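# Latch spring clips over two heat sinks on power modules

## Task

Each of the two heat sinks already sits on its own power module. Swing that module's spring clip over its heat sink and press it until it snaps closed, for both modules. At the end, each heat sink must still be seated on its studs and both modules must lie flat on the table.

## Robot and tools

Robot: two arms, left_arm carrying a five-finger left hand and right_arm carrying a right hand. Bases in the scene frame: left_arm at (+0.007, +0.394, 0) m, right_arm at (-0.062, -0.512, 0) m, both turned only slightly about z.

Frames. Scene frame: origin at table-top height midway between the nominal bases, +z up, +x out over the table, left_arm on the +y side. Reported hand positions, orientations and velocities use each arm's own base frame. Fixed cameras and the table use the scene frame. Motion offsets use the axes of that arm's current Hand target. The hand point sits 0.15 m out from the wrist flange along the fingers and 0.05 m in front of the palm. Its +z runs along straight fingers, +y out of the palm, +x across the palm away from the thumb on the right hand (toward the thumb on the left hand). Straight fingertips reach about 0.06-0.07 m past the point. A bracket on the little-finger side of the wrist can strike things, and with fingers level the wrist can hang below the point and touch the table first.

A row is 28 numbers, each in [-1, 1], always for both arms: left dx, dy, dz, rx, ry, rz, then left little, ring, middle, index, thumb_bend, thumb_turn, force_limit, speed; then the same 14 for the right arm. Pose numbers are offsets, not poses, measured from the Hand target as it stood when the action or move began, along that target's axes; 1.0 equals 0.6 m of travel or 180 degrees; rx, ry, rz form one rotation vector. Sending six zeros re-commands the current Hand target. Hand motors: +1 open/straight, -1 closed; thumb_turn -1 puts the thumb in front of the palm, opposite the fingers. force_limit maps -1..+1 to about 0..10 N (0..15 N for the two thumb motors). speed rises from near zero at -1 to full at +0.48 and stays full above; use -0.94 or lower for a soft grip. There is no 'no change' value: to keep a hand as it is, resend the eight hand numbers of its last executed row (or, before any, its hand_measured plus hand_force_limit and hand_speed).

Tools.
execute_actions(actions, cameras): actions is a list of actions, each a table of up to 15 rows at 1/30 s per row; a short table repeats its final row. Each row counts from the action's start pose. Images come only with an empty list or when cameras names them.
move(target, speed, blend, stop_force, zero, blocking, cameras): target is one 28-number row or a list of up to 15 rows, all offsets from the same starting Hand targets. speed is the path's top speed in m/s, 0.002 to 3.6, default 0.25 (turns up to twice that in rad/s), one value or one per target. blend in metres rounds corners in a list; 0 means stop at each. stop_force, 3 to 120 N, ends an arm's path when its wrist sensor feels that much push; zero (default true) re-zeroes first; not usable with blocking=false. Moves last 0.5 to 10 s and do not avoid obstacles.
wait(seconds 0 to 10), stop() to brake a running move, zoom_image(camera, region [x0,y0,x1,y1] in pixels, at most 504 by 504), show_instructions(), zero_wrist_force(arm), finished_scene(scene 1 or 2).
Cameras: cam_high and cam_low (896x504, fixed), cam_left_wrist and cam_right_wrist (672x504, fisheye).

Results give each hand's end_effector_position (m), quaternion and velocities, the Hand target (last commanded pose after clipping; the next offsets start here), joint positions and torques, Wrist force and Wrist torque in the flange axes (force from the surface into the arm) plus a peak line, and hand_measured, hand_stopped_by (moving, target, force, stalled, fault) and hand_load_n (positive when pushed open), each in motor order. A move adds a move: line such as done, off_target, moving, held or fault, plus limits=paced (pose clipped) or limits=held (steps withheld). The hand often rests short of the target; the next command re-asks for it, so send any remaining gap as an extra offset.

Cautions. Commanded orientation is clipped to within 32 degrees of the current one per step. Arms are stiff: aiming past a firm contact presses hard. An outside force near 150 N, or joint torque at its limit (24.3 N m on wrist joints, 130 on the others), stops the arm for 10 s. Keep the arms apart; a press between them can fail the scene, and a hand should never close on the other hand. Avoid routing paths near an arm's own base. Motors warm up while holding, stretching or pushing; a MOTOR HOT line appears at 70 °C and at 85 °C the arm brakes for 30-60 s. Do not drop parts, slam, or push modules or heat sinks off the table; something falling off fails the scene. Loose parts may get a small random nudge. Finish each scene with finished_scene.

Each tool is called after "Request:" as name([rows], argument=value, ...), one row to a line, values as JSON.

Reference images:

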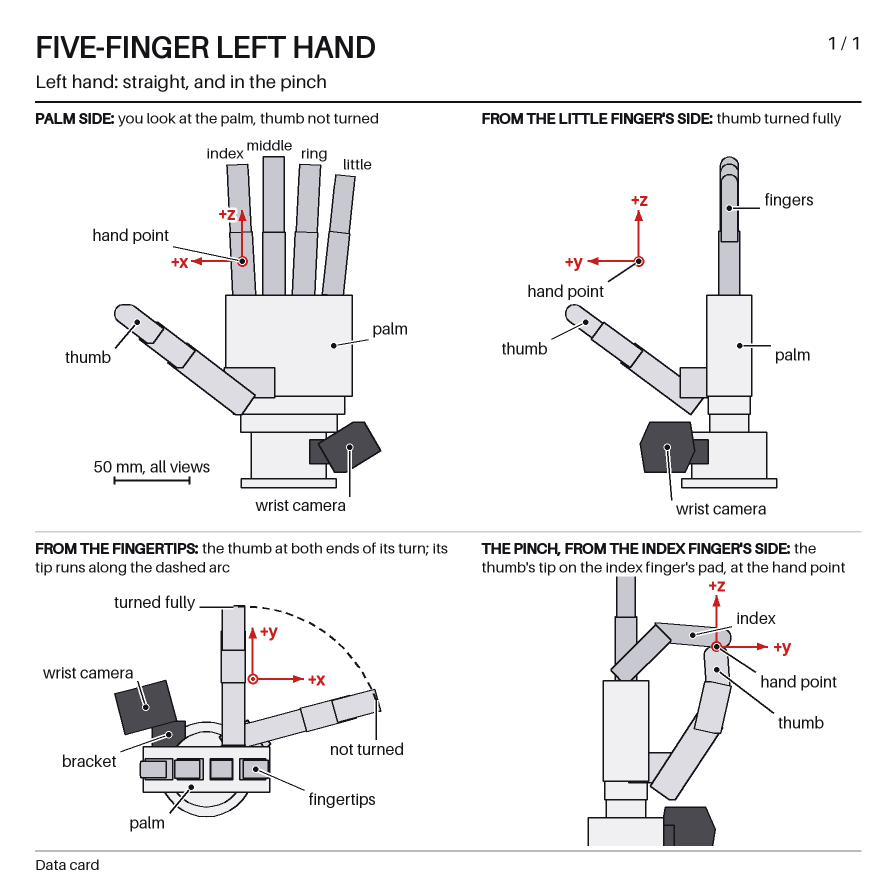

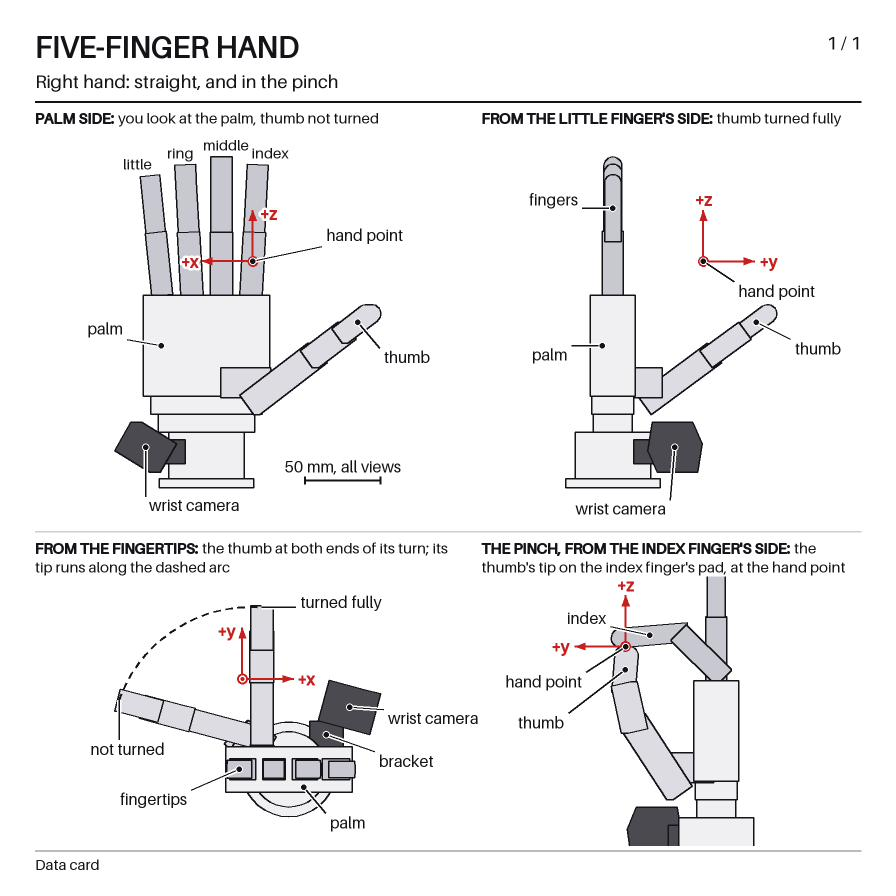

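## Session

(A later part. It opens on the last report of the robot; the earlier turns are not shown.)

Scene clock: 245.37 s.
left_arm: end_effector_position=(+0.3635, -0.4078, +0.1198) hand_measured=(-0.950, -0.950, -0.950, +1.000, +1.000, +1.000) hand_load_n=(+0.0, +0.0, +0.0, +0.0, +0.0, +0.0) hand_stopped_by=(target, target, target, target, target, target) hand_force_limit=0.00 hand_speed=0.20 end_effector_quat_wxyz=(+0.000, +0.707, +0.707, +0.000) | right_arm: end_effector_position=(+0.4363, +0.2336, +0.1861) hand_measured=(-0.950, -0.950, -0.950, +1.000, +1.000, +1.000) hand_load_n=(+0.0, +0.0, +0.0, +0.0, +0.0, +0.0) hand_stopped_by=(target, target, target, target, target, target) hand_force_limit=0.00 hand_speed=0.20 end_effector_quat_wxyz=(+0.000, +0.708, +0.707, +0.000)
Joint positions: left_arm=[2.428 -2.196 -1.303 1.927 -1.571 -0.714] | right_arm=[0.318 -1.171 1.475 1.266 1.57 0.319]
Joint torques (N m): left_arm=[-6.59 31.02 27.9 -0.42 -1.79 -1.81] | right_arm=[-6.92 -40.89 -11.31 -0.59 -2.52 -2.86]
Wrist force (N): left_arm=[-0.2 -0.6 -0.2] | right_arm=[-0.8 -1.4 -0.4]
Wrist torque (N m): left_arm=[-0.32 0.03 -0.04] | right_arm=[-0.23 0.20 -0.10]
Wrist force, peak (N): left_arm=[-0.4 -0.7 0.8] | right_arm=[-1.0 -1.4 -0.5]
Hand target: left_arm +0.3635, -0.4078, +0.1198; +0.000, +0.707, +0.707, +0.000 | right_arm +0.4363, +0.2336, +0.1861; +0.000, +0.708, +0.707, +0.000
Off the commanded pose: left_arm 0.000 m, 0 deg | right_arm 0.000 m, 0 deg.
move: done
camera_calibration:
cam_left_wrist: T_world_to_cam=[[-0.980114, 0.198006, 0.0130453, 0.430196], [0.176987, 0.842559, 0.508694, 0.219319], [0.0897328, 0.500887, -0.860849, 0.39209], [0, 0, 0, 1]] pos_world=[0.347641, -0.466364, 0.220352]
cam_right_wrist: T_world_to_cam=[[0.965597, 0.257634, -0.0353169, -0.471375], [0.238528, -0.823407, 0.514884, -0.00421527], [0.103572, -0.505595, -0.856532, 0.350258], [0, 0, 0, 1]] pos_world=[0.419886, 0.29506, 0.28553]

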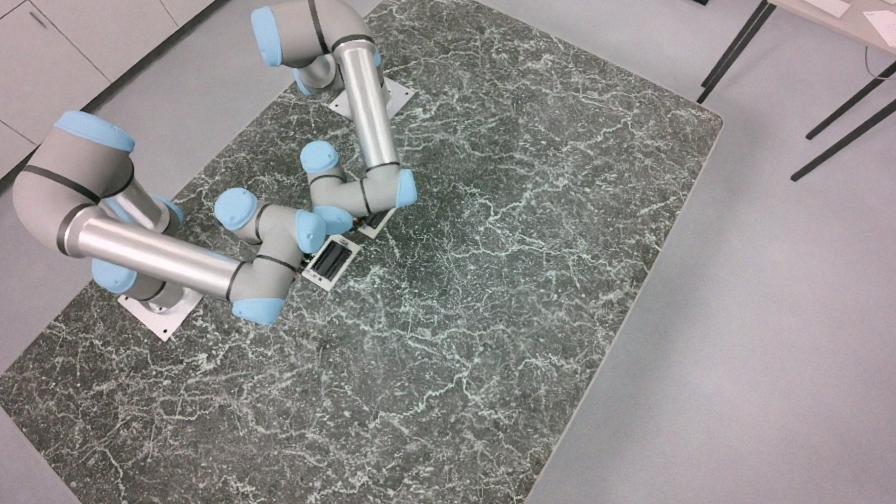

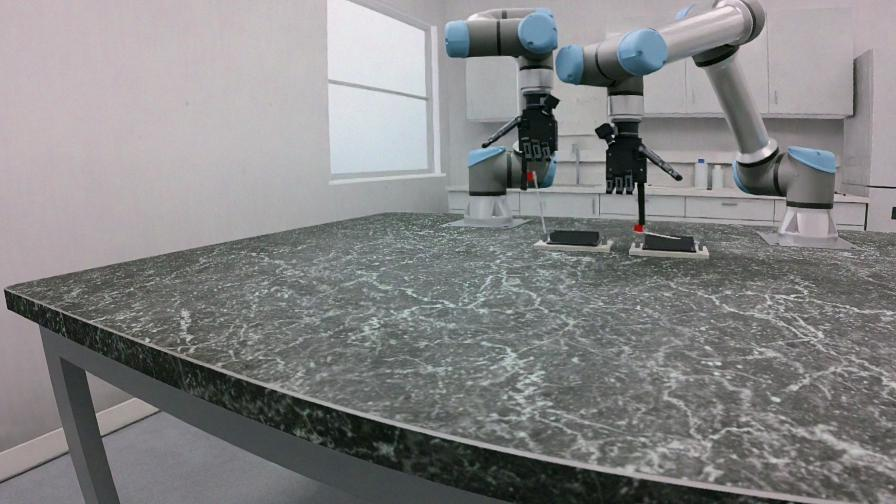

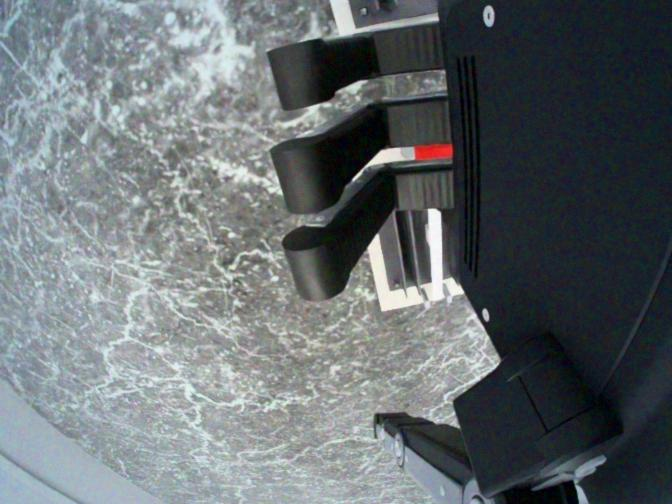

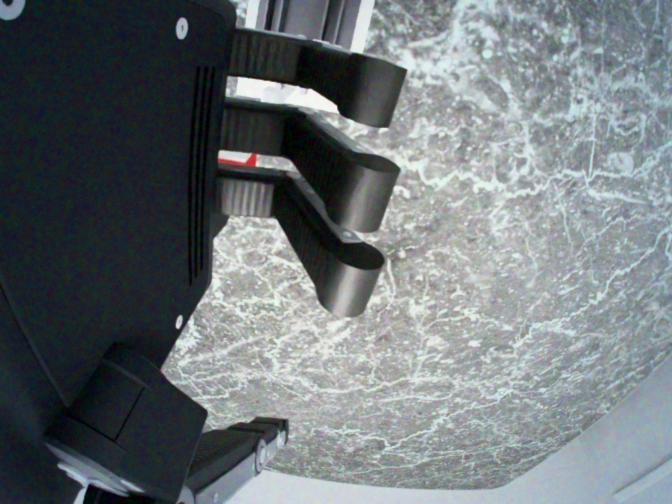

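Request:
zoom_image(camera="cam_low", region=[600, 180, 720, 270])

Request:
zoom_image(camera="cam_left_wrist", region=[350, 100, 470, 320])

Scaled by 4.200 from the camera's 896x504 image, which has a finer 1280x720 frame.

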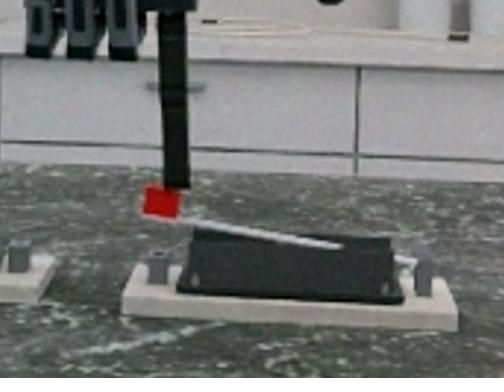

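Scaled by 2.291 from the camera's 672x504 image, which has a finer 960x720 frame.

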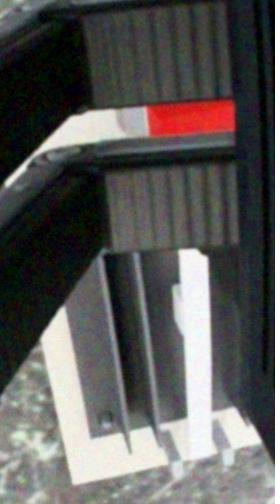

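Request:
move([
  [-0.01, -0.005, 0.003, 0,0,0, -0.95, -0.95, -0.95, 1, 1, 1, 0, 0.2, 0,0,0,0,0,0, -0.95, -0.95, -0.95, 1, 1, 1, 0, 0.2],
  [-0.01, -0.005, 0.06, 0,0,0, -0.95, -0.95, -0.95, 1, 1, 1, 0, 0.2, 0,0,0,0,0,0, -0.95, -0.95, -0.95, 1, 1, 1, 0, 0.2],
], speed=[0.05, 0.03], stop_force=30, cameras=["cam_low"])

Request:
zoom_image(camera="cam_low", region=[600, 180, 720, 270])

Scene clock: 260.27 s.
left_arm: end_effector_position=(+0.3605, -0.4138, +0.1010) hand_measured=(-0.950, -0.950, -0.950, +1.000, +1.000, +1.000) hand_load_n=(+0.5, +0.0, +0.0, -1.0, +0.0, +0.0) hand_stopped_by=(target, target, target, target, target, target) hand_force_limit=0.00 hand_speed=0.20 end_effector_quat_wxyz=(+0.000, +0.707, +0.707, +0.000) | right_arm: end_effector_position=(+0.4363, +0.2336, +0.1861) hand_measured=(-0.950, -0.950, -0.950, +1.000, +1.000, +1.000) hand_load_n=(+0.0, +0.0, +0.0, +0.0, +0.0, -0.5) hand_stopped_by=(target, target, target, target, target, target) hand_force_limit=0.00 hand_speed=0.20 end_effector_quat_wxyz=(+0.000, +0.708, +0.707, +0.000)
Joint positions: left_arm=[2.416 -2.221 -1.313 1.962 -1.571 -0.726] | right_arm=[0.318 -1.171 1.475 1.266 1.57 0.319]
Joint torques (N m): left_arm=[-3.43 37.6 17.99 -2.09 0.09 -1.68] | right_arm=[-8.62 -43.02 -11.73 -0.25 -2.5 -3.08]
Wrist force (N): left_arm=[-4.5 -0.1 -27.6] | right_arm=[-0.8 -1.5 -0.4]
Wrist torque (N m): left_arm=[1.32 -0.28 -0.31] | right_arm=[-0.24 0.21 -0.10]
Wrist force, peak (N): left_arm=[-7.9 0.8 -61.7] | right_arm=[-0.8 -1.5 -0.7]
Hand target: left_arm +0.3605, -0.4138, +0.1010; +0.000, +0.707, +0.707, +0.000 (not the last commanded pose) | right_arm +0.4363, +0.2336, +0.1861; +0.000, +0.708, +0.707, +0.000
Off the commanded pose: left_arm 0.017 m, 0 deg | right_arm 0.000 m, 0 deg.
move: contact (left_arm); path passed 1 of 2 targets
Images, in order (width x height): cam_low 896x504.

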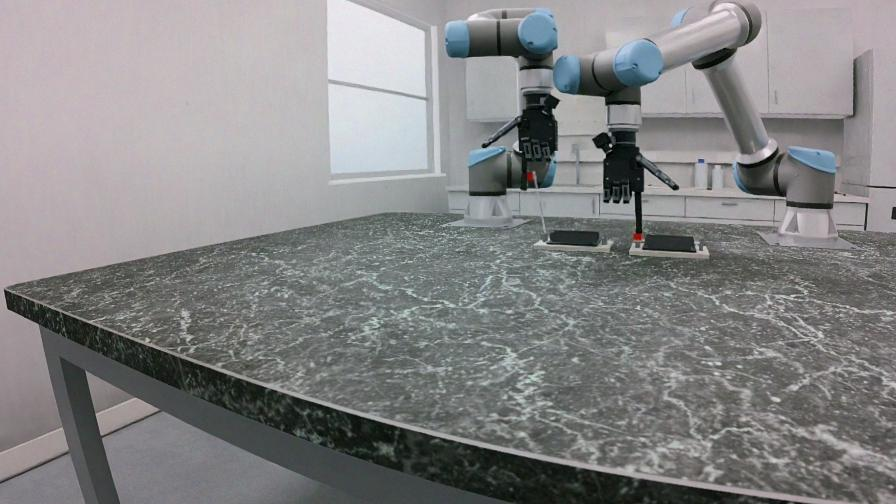

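Scaled by 4.200 from the camera's 896x504 image, which has a finer 1280x720 frame.

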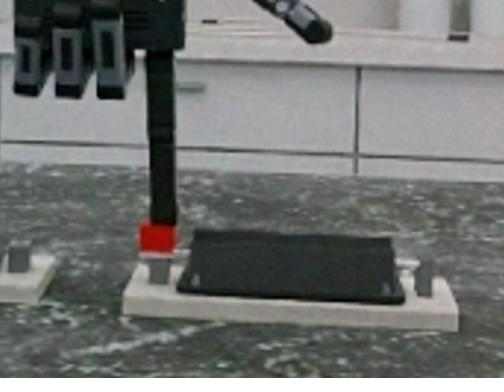

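Request:
move(target=[0, 0, -0.04, 0,0,0, -0.95, -0.95, -0.95, 1, 1, 1, 0, 0.2, 0,0,0,0,0,0, -0.95, -0.95, -0.95, 1, 1, 1, 0, 0.2], speed=0.05, cameras=["cam_low", "cam_left_wrist"])

Request:
zoom_image(camera="cam_low", region=[600, 180, 720, 270])

Request:
zoom_image(camera="cam_left_wrist", region=[350, 100, 470, 320])

Scene clock: 264.17 s.
left_arm: end_effector_position=(+0.3605, -0.4138, +0.1249) hand_measured=(-0.950, -0.950, -0.950, +1.000, +1.000, +1.000) hand_load_n=(+0.0, +0.0, +0.0, +0.0, +0.0, +0.0) hand_stopped_by=(target, target, target, target, target, target) hand_force_limit=0.00 hand_speed=0.20 end_effector_quat_wxyz=(+0.000, +0.707, +0.707, +0.000) | right_arm: end_effector_position=(+0.4363, +0.2336, +0.1861) hand_measured=(-0.950, -0.950, -0.950, +1.000, +1.000, +1.000) hand_load_n=(+0.0, +0.0, +0.0, +0.0, +0.0, +0.0) hand_stopped_by=(target, target, target, target, target, target) hand_force_limit=0.00 hand_speed=0.20 end_effector_quat_wxyz=(+0.000, +0.708, +0.707, +0.000)
Joint positions: left_arm=[2.416 -2.2 -1.283 1.911 -1.571 -0.726] | right_arm=[0.318 -1.171 1.475 1.266 1.57 0.319]
Joint torques (N m): left_arm=[-5.71 53.24 28.36 -4.64 0.04 -1.57] | right_arm=[-7.28 -41.67 -12.02 -0.5 -2.58 -2.82]
Wrist force (N): left_arm=[-0.1 -0.6 0.0] | right_arm=[-0.7 -1.3 -0.7]
Wrist torque (N m): left_arm=[-0.33 0.00 -0.03] | right_arm=[-0.20 0.20 -0.10]
Wrist force, peak (N): left_arm=[-5.1 0.2 -29.2] | right_arm=[-0.9 -1.4 -0.6]
Hand target: left_arm +0.3605, -0.4138, +0.1250; +0.000, +0.707, +0.707, +0.000 | right_arm +0.4363, +0.2336, +0.1861; +0.000, +0.708, +0.707, +0.000
Off the commanded pose: left_arm 0.000 m, 0 deg | right_arm 0.000 m, 0 deg.
move: done
camera_calibration:
cam_left_wrist: T_world_to_cam=[[-0.98011, 0.198023, 0.0130558, 0.428382], [0.177007, 0.842555, 0.508694, 0.222303], [0.0897328, 0.500887, -0.860849, 0.399755], [0, 0, 0, 1]] pos_world=[0.344641, -0.472364, 0.225452]
Images, in order (width x height): cam_low 896x504, cam_left_wrist 672x504.

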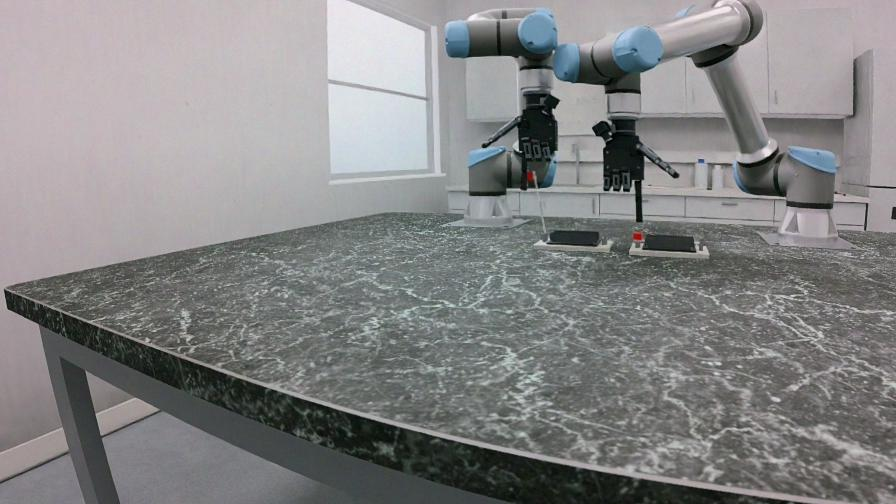

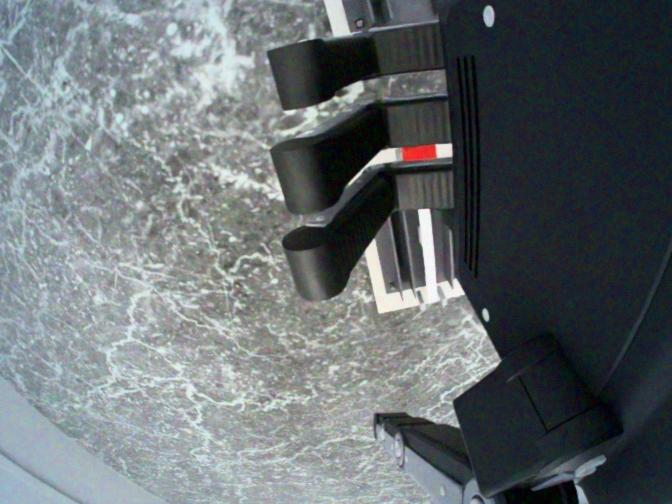

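Scaled by 4.200 from the camera's 896x504 image, which has a finer 1280x720 frame.

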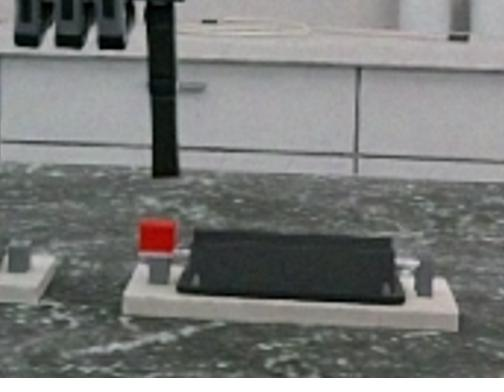

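Scaled by 2.291 from the camera's 672x504 image, which has a finer 960x720 frame.

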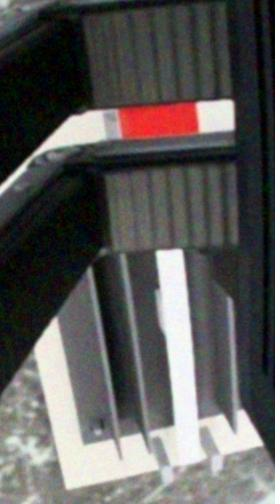

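Request:
move([
  [0.0833, 0, -0.1, 0,0,0, -0.95, -0.95, -0.95, 1, 1, 1, 0, 0.2, 0.05, 0, 0,0,0,0, -0.95, -0.95, -0.95, 1, 1, 1, 0, 0.2],
  [0.333, 0, -0.1667, 0,0,0, -0.95, -0.95, -0.95, 1, 1, 1, 0, 0.2, 0.1882, -0.0037, -0.02, 0,0,0, -0.95, -0.95, -0.95, 1, 1, 1, 0, 0.2],
  [0.333, 0, -0.1667, 0,0,0, -0.95, -0.95, -0.95, 1, 1, 1, 0, 0.2, 0.2605, -0.0067, 0.0433, 0,0,0, -0.95, -0.95, -0.95, 1, 1, 1, 0, 0.2],
  [0.333, 0, -0.1667, 0,0,0, -0.95, -0.95, -0.95, 1, 1, 1, 0, 0.2, 0.2915, -0.0087, 0.11, 0,0,0, -0.95, -0.95, -0.95, 1, 1, 1, 0, 0.2],
], speed=[0.15, 0.15, 0.1, 0.1], blend=0.01, stop_force=15, cameras=["all"])

Request:
zoom_image(camera="cam_low", region=[510, 150, 730, 270])

Request:
zoom_image(camera="cam_right_wrist", region=[200, 80, 320, 320])

Scene clock: 282.67 s.
left_arm: end_effector_position=(+0.3605, -0.4039, +0.1368) hand_measured=(-0.950, -0.950, -0.950, +1.000, +1.000, +1.000) hand_load_n=(+0.0, +0.0, +0.0, +0.0, +0.0, +0.0) hand_stopped_by=(target, target, target, target, target, target) hand_force_limit=0.00 hand_speed=0.20 end_effector_quat_wxyz=(+0.000, +0.707, +0.707, +0.000) | right_arm: end_effector_position=(+0.4363, +0.2336, +0.1861) hand_measured=(-0.950, -0.950, -0.950, +1.000, +1.000, +1.000) hand_load_n=(+0.0, +0.0, +0.0, +0.0, +0.0, +0.0) hand_stopped_by=(target, target, target, target, target, target) hand_force_limit=0.00 hand_speed=0.20 end_effector_quat_wxyz=(+0.000, +0.707, +0.707, +0.000)
Joint positions: left_arm=[2.43 -2.171 -1.299 1.898 -1.571 -0.712] | right_arm=[0.318 -1.171 1.475 1.266 1.57 0.319]
Joint torques (N m): left_arm=[7.19 53.48 7.44 -4.73 -0.84 1.51] | right_arm=[-8.5 -42.18 -11.07 3.92 -1.1 -2.92]
Wrist force (N): left_arm=[-0.3 -0.5 -0.2] | right_arm=[-0.6 -1.2 -0.4]
Wrist torque (N m): left_arm=[-0.32 0.02 -0.12] | right_arm=[-0.22 0.18 -0.09]
Wrist force, peak (N): left_arm=[-0.9 -0.5 0.7] | right_arm=[-1.4 -1.2 -0.6]
Hand target: left_arm +0.3605, -0.4039, +0.1368; +0.000, +0.707, +0.707, +0.000 (not the last commanded pose) | right_arm +0.4363, +0.2336, +0.1861; +0.000, +0.707, +0.707, +0.000 (not the last commanded pose)
Off the commanded pose: left_arm 0.209 m, 0 deg | right_arm 0.187 m, 0 deg.
move: held (right_arm; a check stopped the path), off_target (left_arm; braked when a check withheld steps of right_arm); path passed 0 of 4 targets; limits=held
pose unreachable (right arm): on one or more control steps of this call, first in action 0 (counted from 0), this arm could not follow its commanded pose, so it was not sent that pose on those steps. It may still have moved: this result reports where it is.
cause: moving toward the commanded pose would bring a part of the arm too close to another arm (a part of this arm just beyond joint 4 (wrist 1) and a part of the left arm just beyond its joint 4 (wrist 1), where that arm would come to rest).
camera_calibration:
cam_left_wrist: T_world_to_cam=[[-0.98011, 0.198023, 0.0130558, 0.426286], [0.177007, 0.842555, 0.508694, 0.207992], [0.0897328, 0.500887, -0.860849, 0.405091], [0, 0, 0, 1]] pos_world=[0.344641, -0.462564, 0.237352]
cam_right_wrist: T_world_to_cam=[[0.965574, 0.257715, -0.0353663, -0.471374], [0.238622, -0.823382, 0.51488, -0.00426046], [0.103572, -0.505594, -0.856533, 0.350258], [0, 0, 0, 1]] pos_world=[0.419886, 0.29506, 0.28553]

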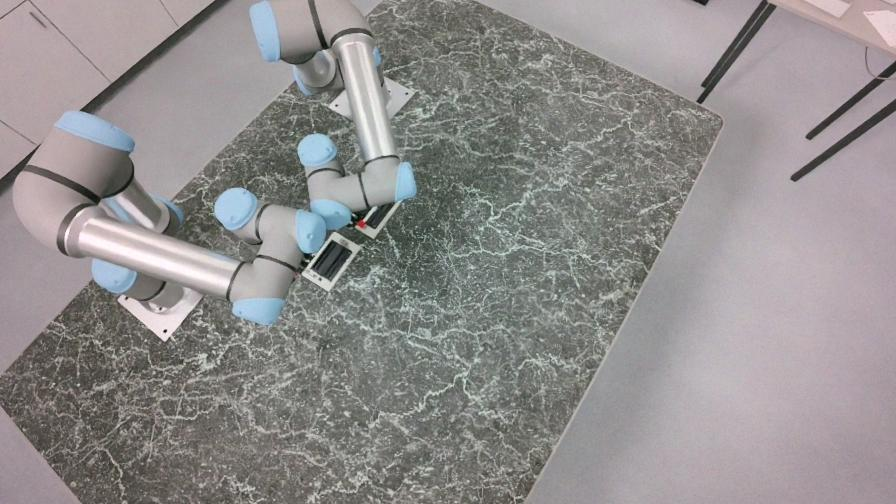

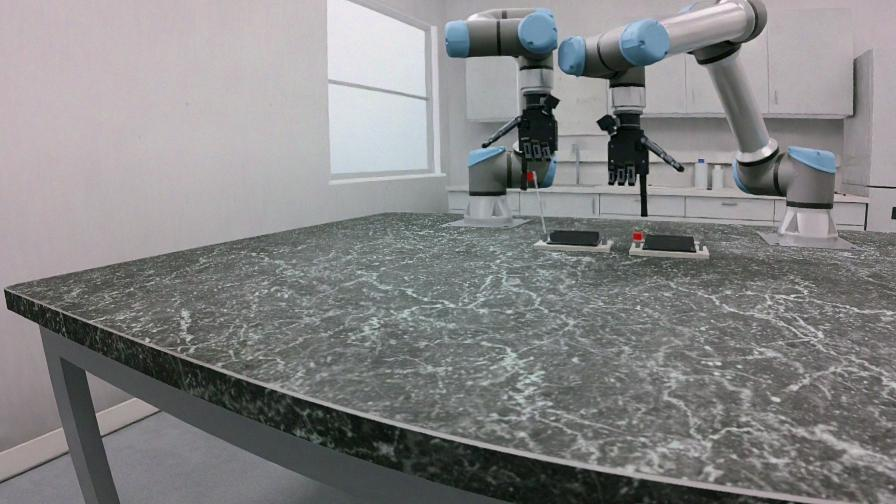

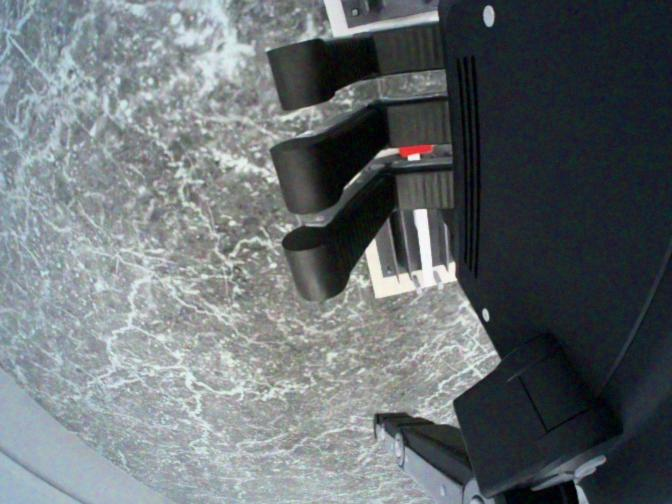

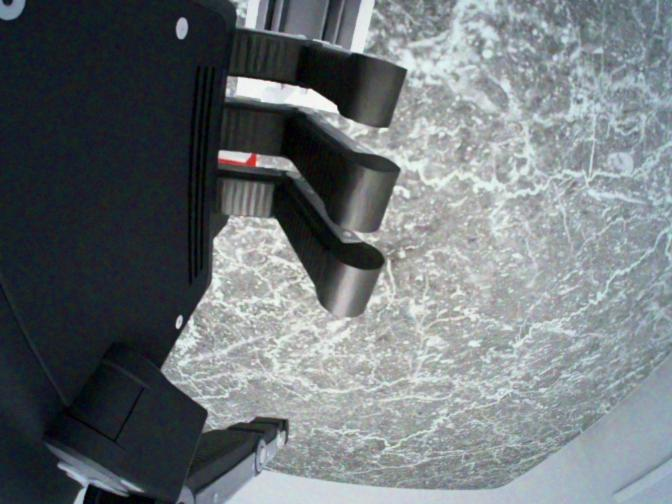

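Scaled by 2.291 from the camera's 896x504 image, which has a finer 1280x720 frame.

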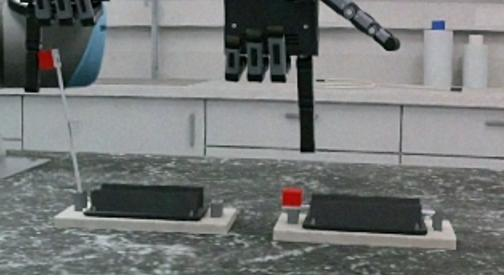

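Scaled by 2.100 from the camera's 672x504 image, which has a finer 960x720 frame.

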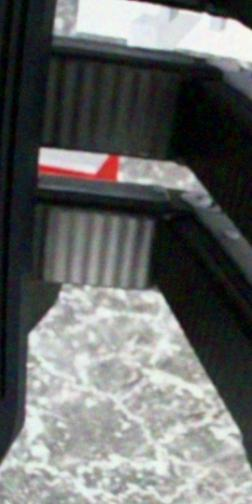

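Request:
move([
  [0.0833, 0, -0.1, 0,0,0, -0.95, -0.95, -0.95, 1, 1, 1, 0, 0.2, 0, 0, 0,0,0,0, -0.95, -0.95, -0.95, 1, 1, 1, 0, 0.2],
  [0.333, 0, -0.1667, 0,0,0, -0.95, -0.95, -0.95, 1, 1, 1, 0, 0.2, 0, 0, 0,0,0,0, -0.95, -0.95, -0.95, 1, 1, 1, 0, 0.2],
], speed=0.25, blend=0.02)

Request:
move([
  [0,0,0, 0,0,0, -0.95, -0.95, -0.95, 1, 1, 1, 0, 0.2, 0.1882, -0.0037, -0.02, 0,0,0, -0.95, -0.95, -0.95, 1, 1, 1, 0, 0.2],
  [0,0,0, 0,0,0, -0.95, -0.95, -0.95, 1, 1, 1, 0, 0.2, 0.2605, -0.0067, 0.0433, 0,0,0, -0.95, -0.95, -0.95, 1, 1, 1, 0, 0.2],
  [0,0,0, 0,0,0, -0.95, -0.95, -0.95, 1, 1, 1, 0, 0.2, 0.2915, -0.0087, 0.11, 0,0,0, -0.95, -0.95, -0.95, 1, 1, 1, 0, 0.2],
], speed=0.1, blend=0.01, stop_force=15, cameras=["all"])

Request:
zoom_image(camera="cam_low", region=[510, 150, 730, 270])

Request:
zoom_image(camera="cam_right_wrist", region=[200, 80, 320, 320])

Scene clock: 292.10 s.
left_arm: end_effector_position=(+0.3604, -0.2043, +0.2370) hand_measured=(-0.950, -0.950, -0.950, +1.000, +1.000, +1.000) hand_load_n=(+0.0, +0.0, +0.0, +0.0, +0.0, +0.0) hand_stopped_by=(target, target, target, target, target, target) hand_force_limit=0.00 hand_speed=0.20 end_effector_quat_wxyz=(+0.000, +0.707, +0.707, +0.000) | right_arm: end_effector_position=(+0.4363, +0.2336, +0.1861) hand_measured=(-0.950, -0.950, -0.950, +1.000, +1.000, +1.000) hand_load_n=(+0.0, +0.0, +0.0, +0.0, +0.0, +0.0) hand_stopped_by=(target, target, target, target, target, target) hand_force_limit=0.00 hand_speed=0.20 end_effector_quat_wxyz=(+0.000, +0.707, +0.707, +0.000)
Joint positions: left_arm=[2.834 -1.751 -1.631 1.811 -1.572 -0.308] | right_arm=[0.318 -1.171 1.475 1.266 1.57 0.319]
Joint torques (N m): left_arm=[4.48 36.71 6.69 -4.38 1.23 1.32] | right_arm=[-5.86 -41.41 -11.67 3.98 2.09 -2.92]
Wrist force (N): left_arm=[-0.4 -0.2 0.0] | right_arm=[-0.8 -1.3 -0.7]
Wrist torque (N m): left_arm=[-0.27 0.05 -0.12] | right_arm=[-0.21 0.21 -0.09]
Wrist force, peak (N): left_arm=[-0.9 -0.7 0.9] | right_arm=[-0.9 -1.5 -0.7]
Hand target: left_arm +0.3604, -0.2042, +0.2370; +0.000, +0.707, +0.707, +0.000 | right_arm +0.4363, +0.2336, +0.1861; +0.000, +0.707, +0.707, +0.000
Off the commanded pose: left_arm 0.000 m, 0 deg | right_arm 0.000 m, 0 deg.
move: done

Scene clock: 295.33 s.
left_arm: end_effector_position=(+0.3604, -0.2042, +0.2370) hand_measured=(-0.950, -0.950, -0.950, +1.000, +1.000, +1.000) hand_load_n=(+0.0, +0.0, +0.0, +0.0, +0.0, +0.0) hand_stopped_by=(target, target, target, target, target, target) hand_force_limit=0.00 hand_speed=0.20 end_effector_quat_wxyz=(+0.000, +0.707, +0.707, +0.000) | right_arm: end_effector_position=(+0.4313, +0.4086, +0.1202) hand_measured=(-0.950, -0.950, -0.950, +1.000, +1.000, +1.000) hand_load_n=(+0.0, +0.0, +0.0, +0.0, +0.0, +0.0) hand_stopped_by=(target, target, target, target, target, target) hand_force_limit=0.00 hand_speed=0.20 end_effector_quat_wxyz=(+0.000, +0.707, +0.707, +0.000)
Joint positions: left_arm=[2.834 -1.751 -1.631 1.811 -1.572 -0.308] | right_arm=[0.635 -0.844 1.127 1.287 1.57 0.636]
Joint torques (N m): left_arm=[5.87 35.97 6.94 -4.55 1.37 1.35] | right_arm=[6.93 -34.46 -25.79 -0.48 2.56 2.99]
Wrist force (N): left_arm=[-0.3 -0.2 0.1] | right_arm=[-0.6 -1.3 -0.4]
Wrist torque (N m): left_arm=[-0.26 0.04 -0.12] | right_arm=[-0.22 0.19 -0.21]
Wrist force, peak (N): left_arm=[-0.6 -0.5 0.3] | right_arm=[-1.6 -1.1 -0.8]
Hand target: left_arm +0.3604, -0.2042, +0.2370; +0.000, +0.707, +0.707, +0.000 | right_arm +0.4313, +0.4086, +0.1202; +0.000, +0.707, +0.707, +0.000
Off the commanded pose: left_arm 0.000 m, 0 deg | right_arm 0.000 m, 0 deg.
move: done
camera_calibration:
cam_left_wrist: T_world_to_cam=[[-0.98011, 0.198023, 0.0130558, 0.385432], [0.177007, 0.842555, 0.508694, -0.0112372], [0.0897328, 0.500887, -0.860849, 0.391321], [0, 0, 0, 1]] pos_world=[0.344641, -0.262864, 0.337552]
cam_right_wrist: T_world_to_cam=[[0.965564, 0.257763, -0.0352834, -0.514014], [0.238619, -0.82337, 0.5149, 0.174946], [0.103671, -0.505588, -0.856524, 0.382764], [0, 0, 0, 1]] pos_world=[0.414886, 0.47006, 0.21963]

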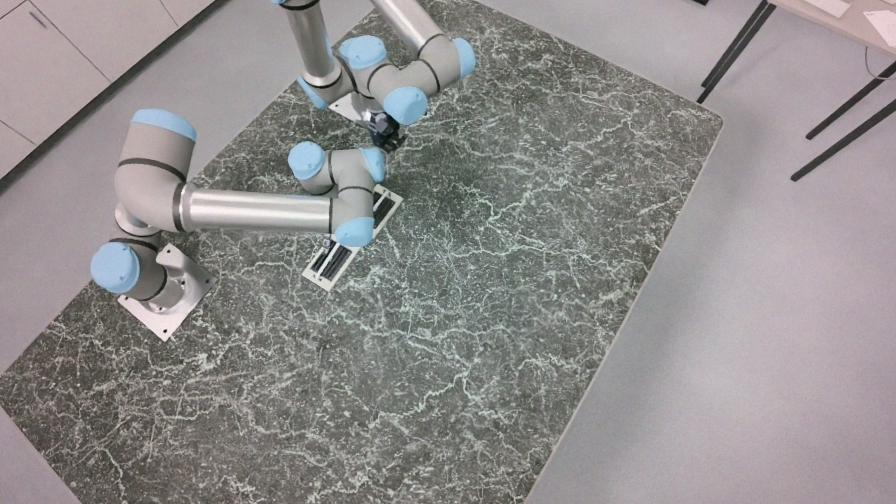

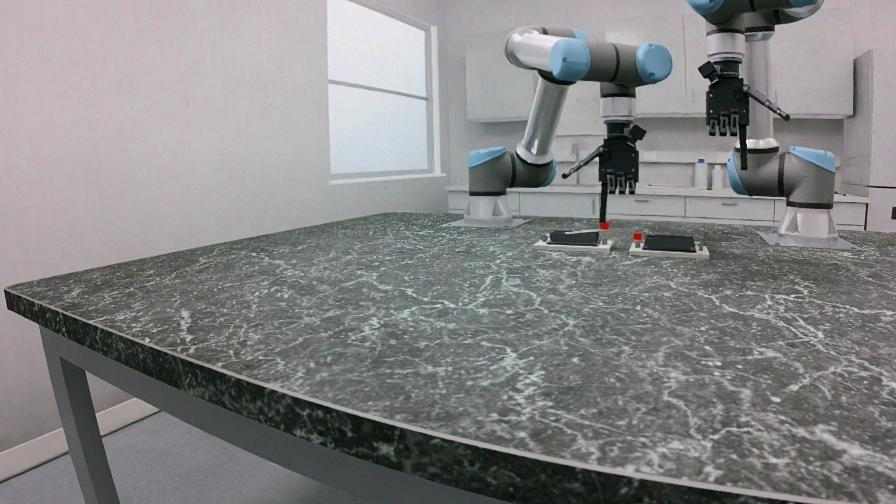

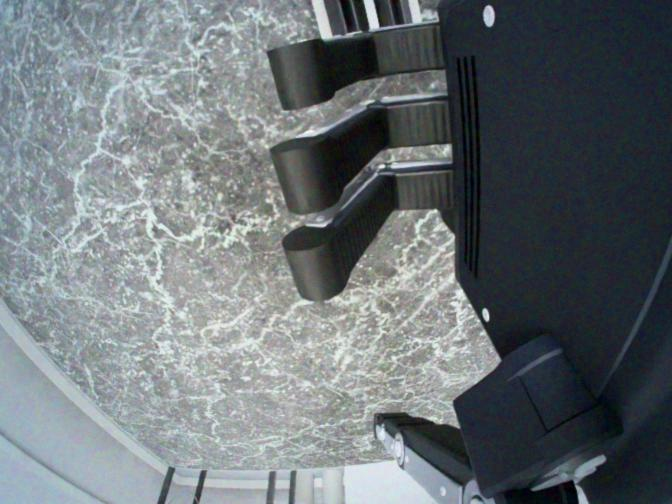

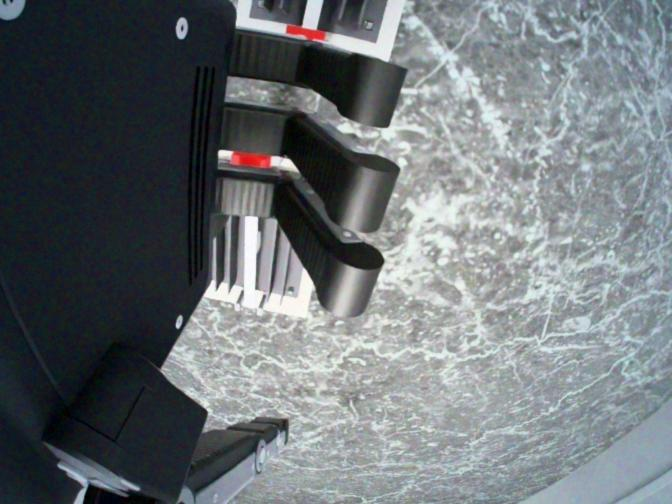

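Scaled by 2.291 from the camera's 896x504 image, which has a finer 1280x720 frame.

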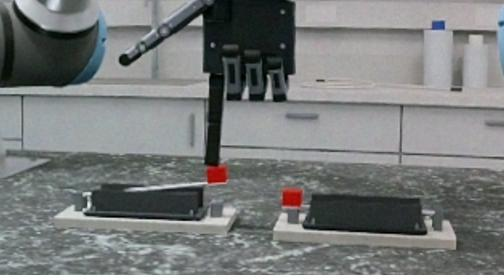

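Scaled by 2.100 from the camera's 672x504 image, which has a finer 960x720 frame.

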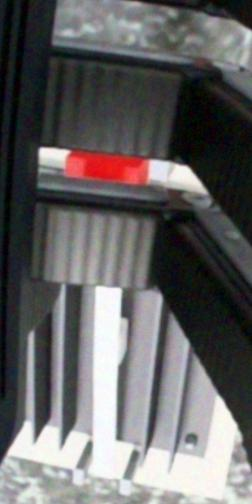

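Request:
move([
  [0,0,0, 0,0,0, -0.95, -0.95, -0.95, 1, 1, 1, 0, 0.2, 0.0092, 0.0025, 0.003, 0,0,0, -0.95, -0.95, -0.95, 1, 1, 1, 0, 0.2],
  [0,0,0, 0,0,0, -0.95, -0.95, -0.95, 1, 1, 1, 0, 0.2, 0.0092, 0.0025, 0.058, 0,0,0, -0.95, -0.95, -0.95, 1, 1, 1, 0, 0.2],
], speed=[0.05, 0.022], stop_force=25, cameras=["cam_low"])

Request:
zoom_image(camera="cam_low", region=[510, 180, 630, 270])

Scene clock: 302.13 s.
left_arm: end_effector_position=(+0.3604, -0.2042, +0.2370) hand_measured=(-0.950, -0.950, -0.950, +1.000, +1.000, +1.000) hand_load_n=(+0.0, +0.0, +0.0, +0.0, +0.0, +0.0) hand_stopped_by=(target, target, target, target, target, target) hand_force_limit=0.00 hand_speed=0.20 end_effector_quat_wxyz=(+0.000, +0.707, +0.707, +0.000) | right_arm: end_effector_position=(+0.4328, +0.4141, +0.1021) hand_measured=(-0.950, -0.950, -0.950, +1.000, +1.000, +1.000) hand_load_n=(+0.0, +0.0, +0.5, -0.5, +0.0, +0.0) hand_stopped_by=(target, target, target, target, target, target) hand_force_limit=0.00 hand_speed=0.20 end_effector_quat_wxyz=(+0.000, +0.707, +0.707, +0.000)
Joint positions: left_arm=[2.834 -1.751 -1.631 1.811 -1.572 -0.308] | right_arm=[0.642 -0.817 1.127 1.26 1.57 0.643]
Joint torques (N m): left_arm=[7.49 36.64 5.97 -4.58 1.37 1.23] | right_arm=[4.04 -41.37 -16.84 3.26 2.19 2.8]
Wrist force (N): left_arm=[-0.3 -0.3 -0.1] | right_arm=[5.8 -1.1 -26.0]
Wrist torque (N m): left_arm=[-0.28 0.04 -0.11] | right_arm=[1.27 0.53 0.20]
Wrist force, peak (N): left_arm=[-0.6 -0.5 0.2] | right_arm=[7.7 -0.9 -51.1]
Hand target: left_arm +0.3604, -0.2042, +0.2370; +0.000, +0.707, +0.707, +0.000 | right_arm +0.4328, +0.4141, +0.1022; +0.000, +0.707, +0.707, +0.000 (not the last commanded pose)
Off the commanded pose: left_arm 0.000 m, 0 deg | right_arm 0.017 m, 0 deg.
move: contact (right_arm); path passed 1 of 2 targets
Images, in order (width x height): cam_low 896x504.

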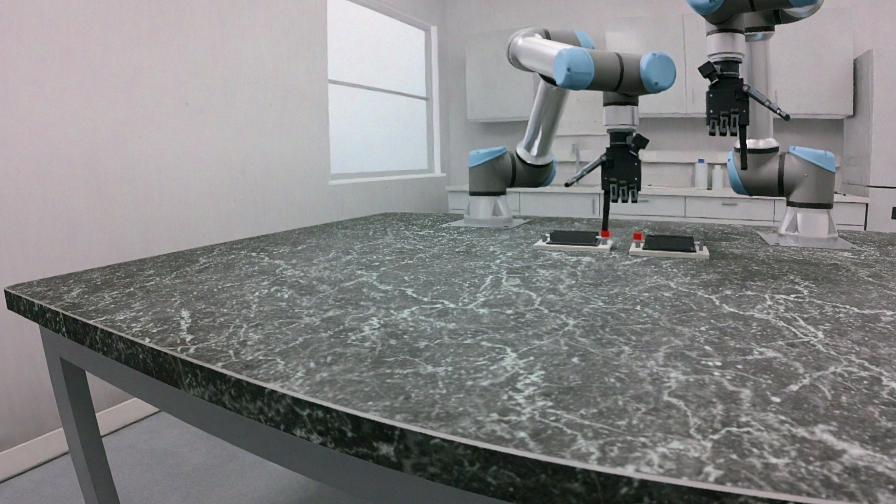

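Scaled by 4.200 from the camera's 896x504 image, which has a finer 1280x720 frame.

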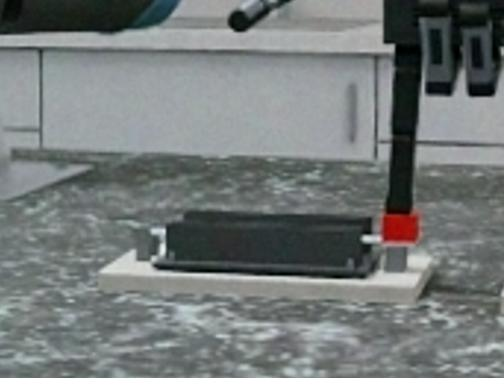

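Likely clicked. Raise and check.

Request:
move([
  [0,0,0, 0,0,0, -0.95, -0.95, -0.95, 1, 1, 1, 0, 0.2, 0, 0, -0.08, 0,0,0, -0.95, -0.95, -0.95, 1, 1, 1, 0, 0.2],
  [0,0,0, 0,0,0, -0.95, -0.95, -0.95, 1, 1, 1, 0, 0.2, -0.3, 0, -0.2, 0,0,0, -0.95, -0.95, -0.95, 1, 1, 1, 0, 0.2],
], speed=[0.1, 0.25], blend=0.02, cameras=["all"])

Request:
zoom_image(camera="cam_low", region=[520, 180, 720, 270])

Request:
zoom_image(camera="cam_high", region=[280, 150, 420, 310])

Scene clock: 307.33 s.
left_arm: end_effector_position=(+0.3604, -0.2042, +0.2370) hand_measured=(-0.950, -0.950, -0.950, +1.000, +1.000, +1.000) hand_load_n=(+0.0, +0.0, +0.0, +0.0, +0.0, -0.5) hand_stopped_by=(target, target, target, target, target, target) hand_force_limit=0.00 hand_speed=0.20 end_effector_quat_wxyz=(+0.000, +0.707, +0.707, +0.000) | right_arm: end_effector_position=(+0.4326, +0.2341, +0.2220) hand_measured=(-0.950, -0.950, -0.950, +1.000, +1.000, +1.000) hand_load_n=(+0.0, +0.0, +0.0, +0.0, +0.0, +0.0) hand_stopped_by=(target, target, target, target, target, target) hand_force_limit=0.00 hand_speed=0.20 end_effector_quat_wxyz=(+0.000, +0.707, +0.707, +0.000)
Joint positions: left_arm=[2.834 -1.751 -1.631 1.811 -1.572 -0.308] | right_arm=[0.322 -1.2 1.421 1.349 1.57 0.323]
Joint torques (N m): left_arm=[7.59 36.76 6.21 -4.64 1.29 1.17] | right_arm=[-6.8 -40.68 -11.73 5.22 -2.58 -3.09]
Wrist force (N): left_arm=[-0.1 -0.1 0.2] | right_arm=[-0.7 -1.4 -0.3]
Wrist torque (N m): left_arm=[-0.25 0.02 -0.12] | right_arm=[-0.23 0.21 -0.10]
Wrist force, peak (N): left_arm=[-0.7 -0.4 0.0] | right_arm=[5.6 -1.0 -26.1]
Hand target: left_arm +0.3604, -0.2042, +0.2370; +0.000, +0.707, +0.707, +0.000 | right_arm +0.4326, +0.2340, +0.2220; +0.000, +0.707, +0.707, +0.000
Off the commanded pose: left_arm 0.000 m, 0 deg | right_arm 0.000 m, 0 deg.
move: done
camera_calibration:
cam_left_wrist: T_world_to_cam=[[-0.98011, 0.198023, 0.0130558, 0.385432], [0.177007, 0.842555, 0.508694, -0.0112372], [0.0897328, 0.500887, -0.860849, 0.391321], [0, 0, 0, 1]] pos_world=[0.344641, -0.262864, 0.337552]
cam_right_wrist: T_world_to_cam=[[0.965564, 0.257763, -0.0352834, -0.466601], [0.238619, -0.82337, 0.5149, -0.0214352], [0.103671, -0.505588, -0.856524, 0.381608], [0, 0, 0, 1]] pos_world=[0.416086, 0.29556, 0.32143]

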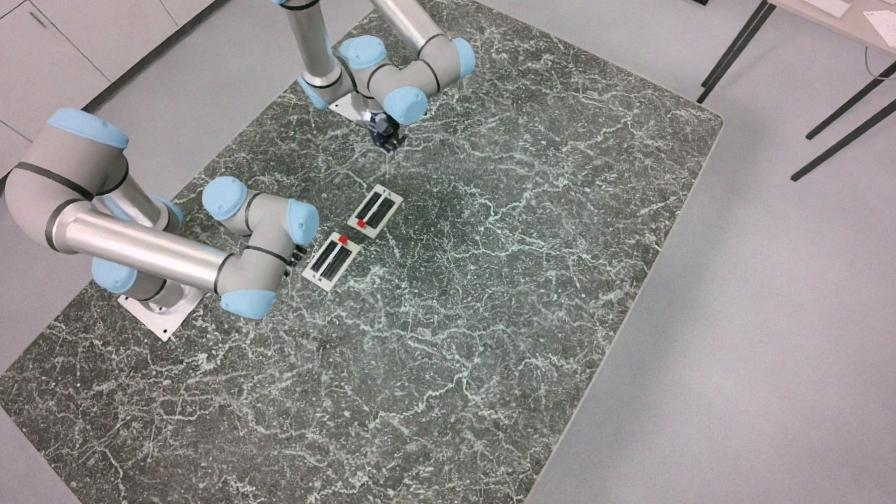

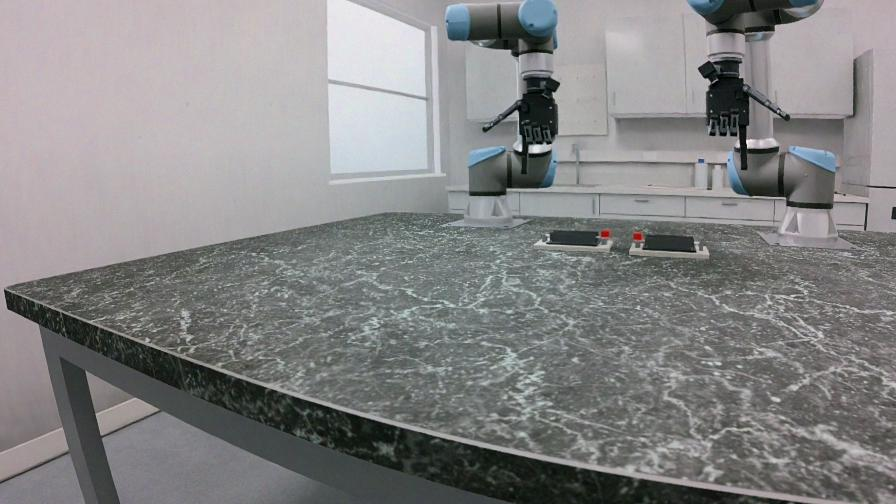

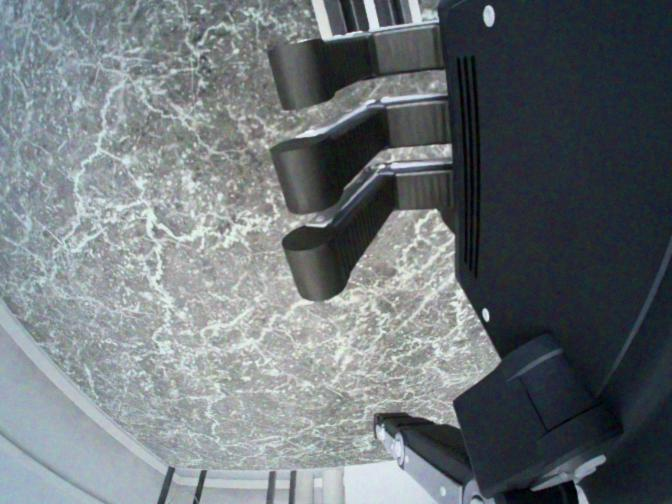

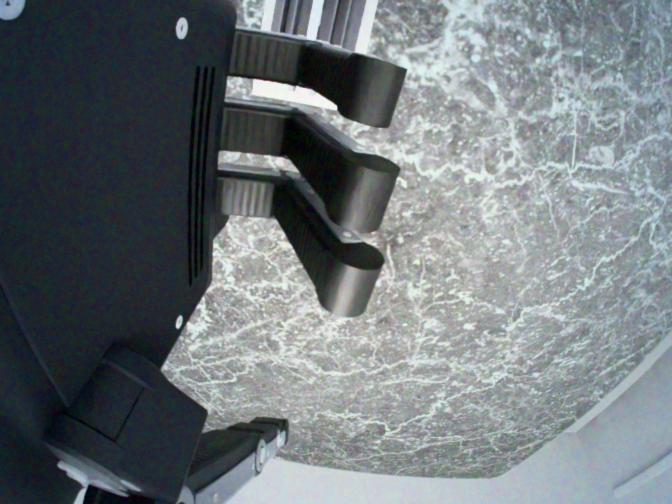

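Scaled by 2.520 from the camera's 896x504 image, which has a finer 1280x720 frame.

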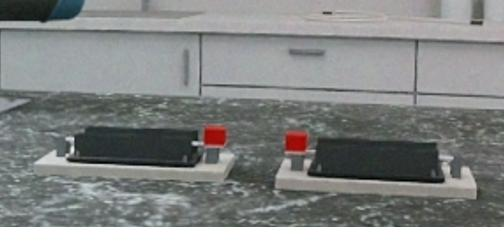

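Scaled by 3.150 from the camera's 896x504 image, which has a finer 1280x720 frame.

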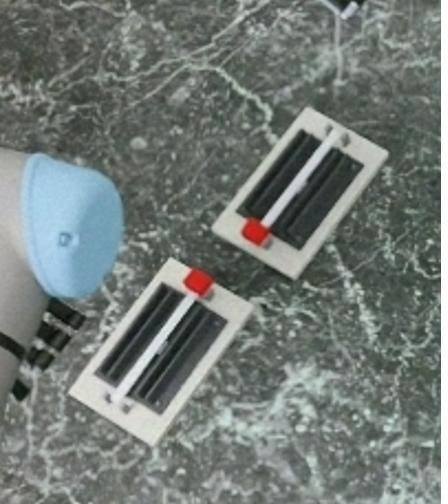

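Request:
finished_scene(scene=1)

The scene is finished: the task was done.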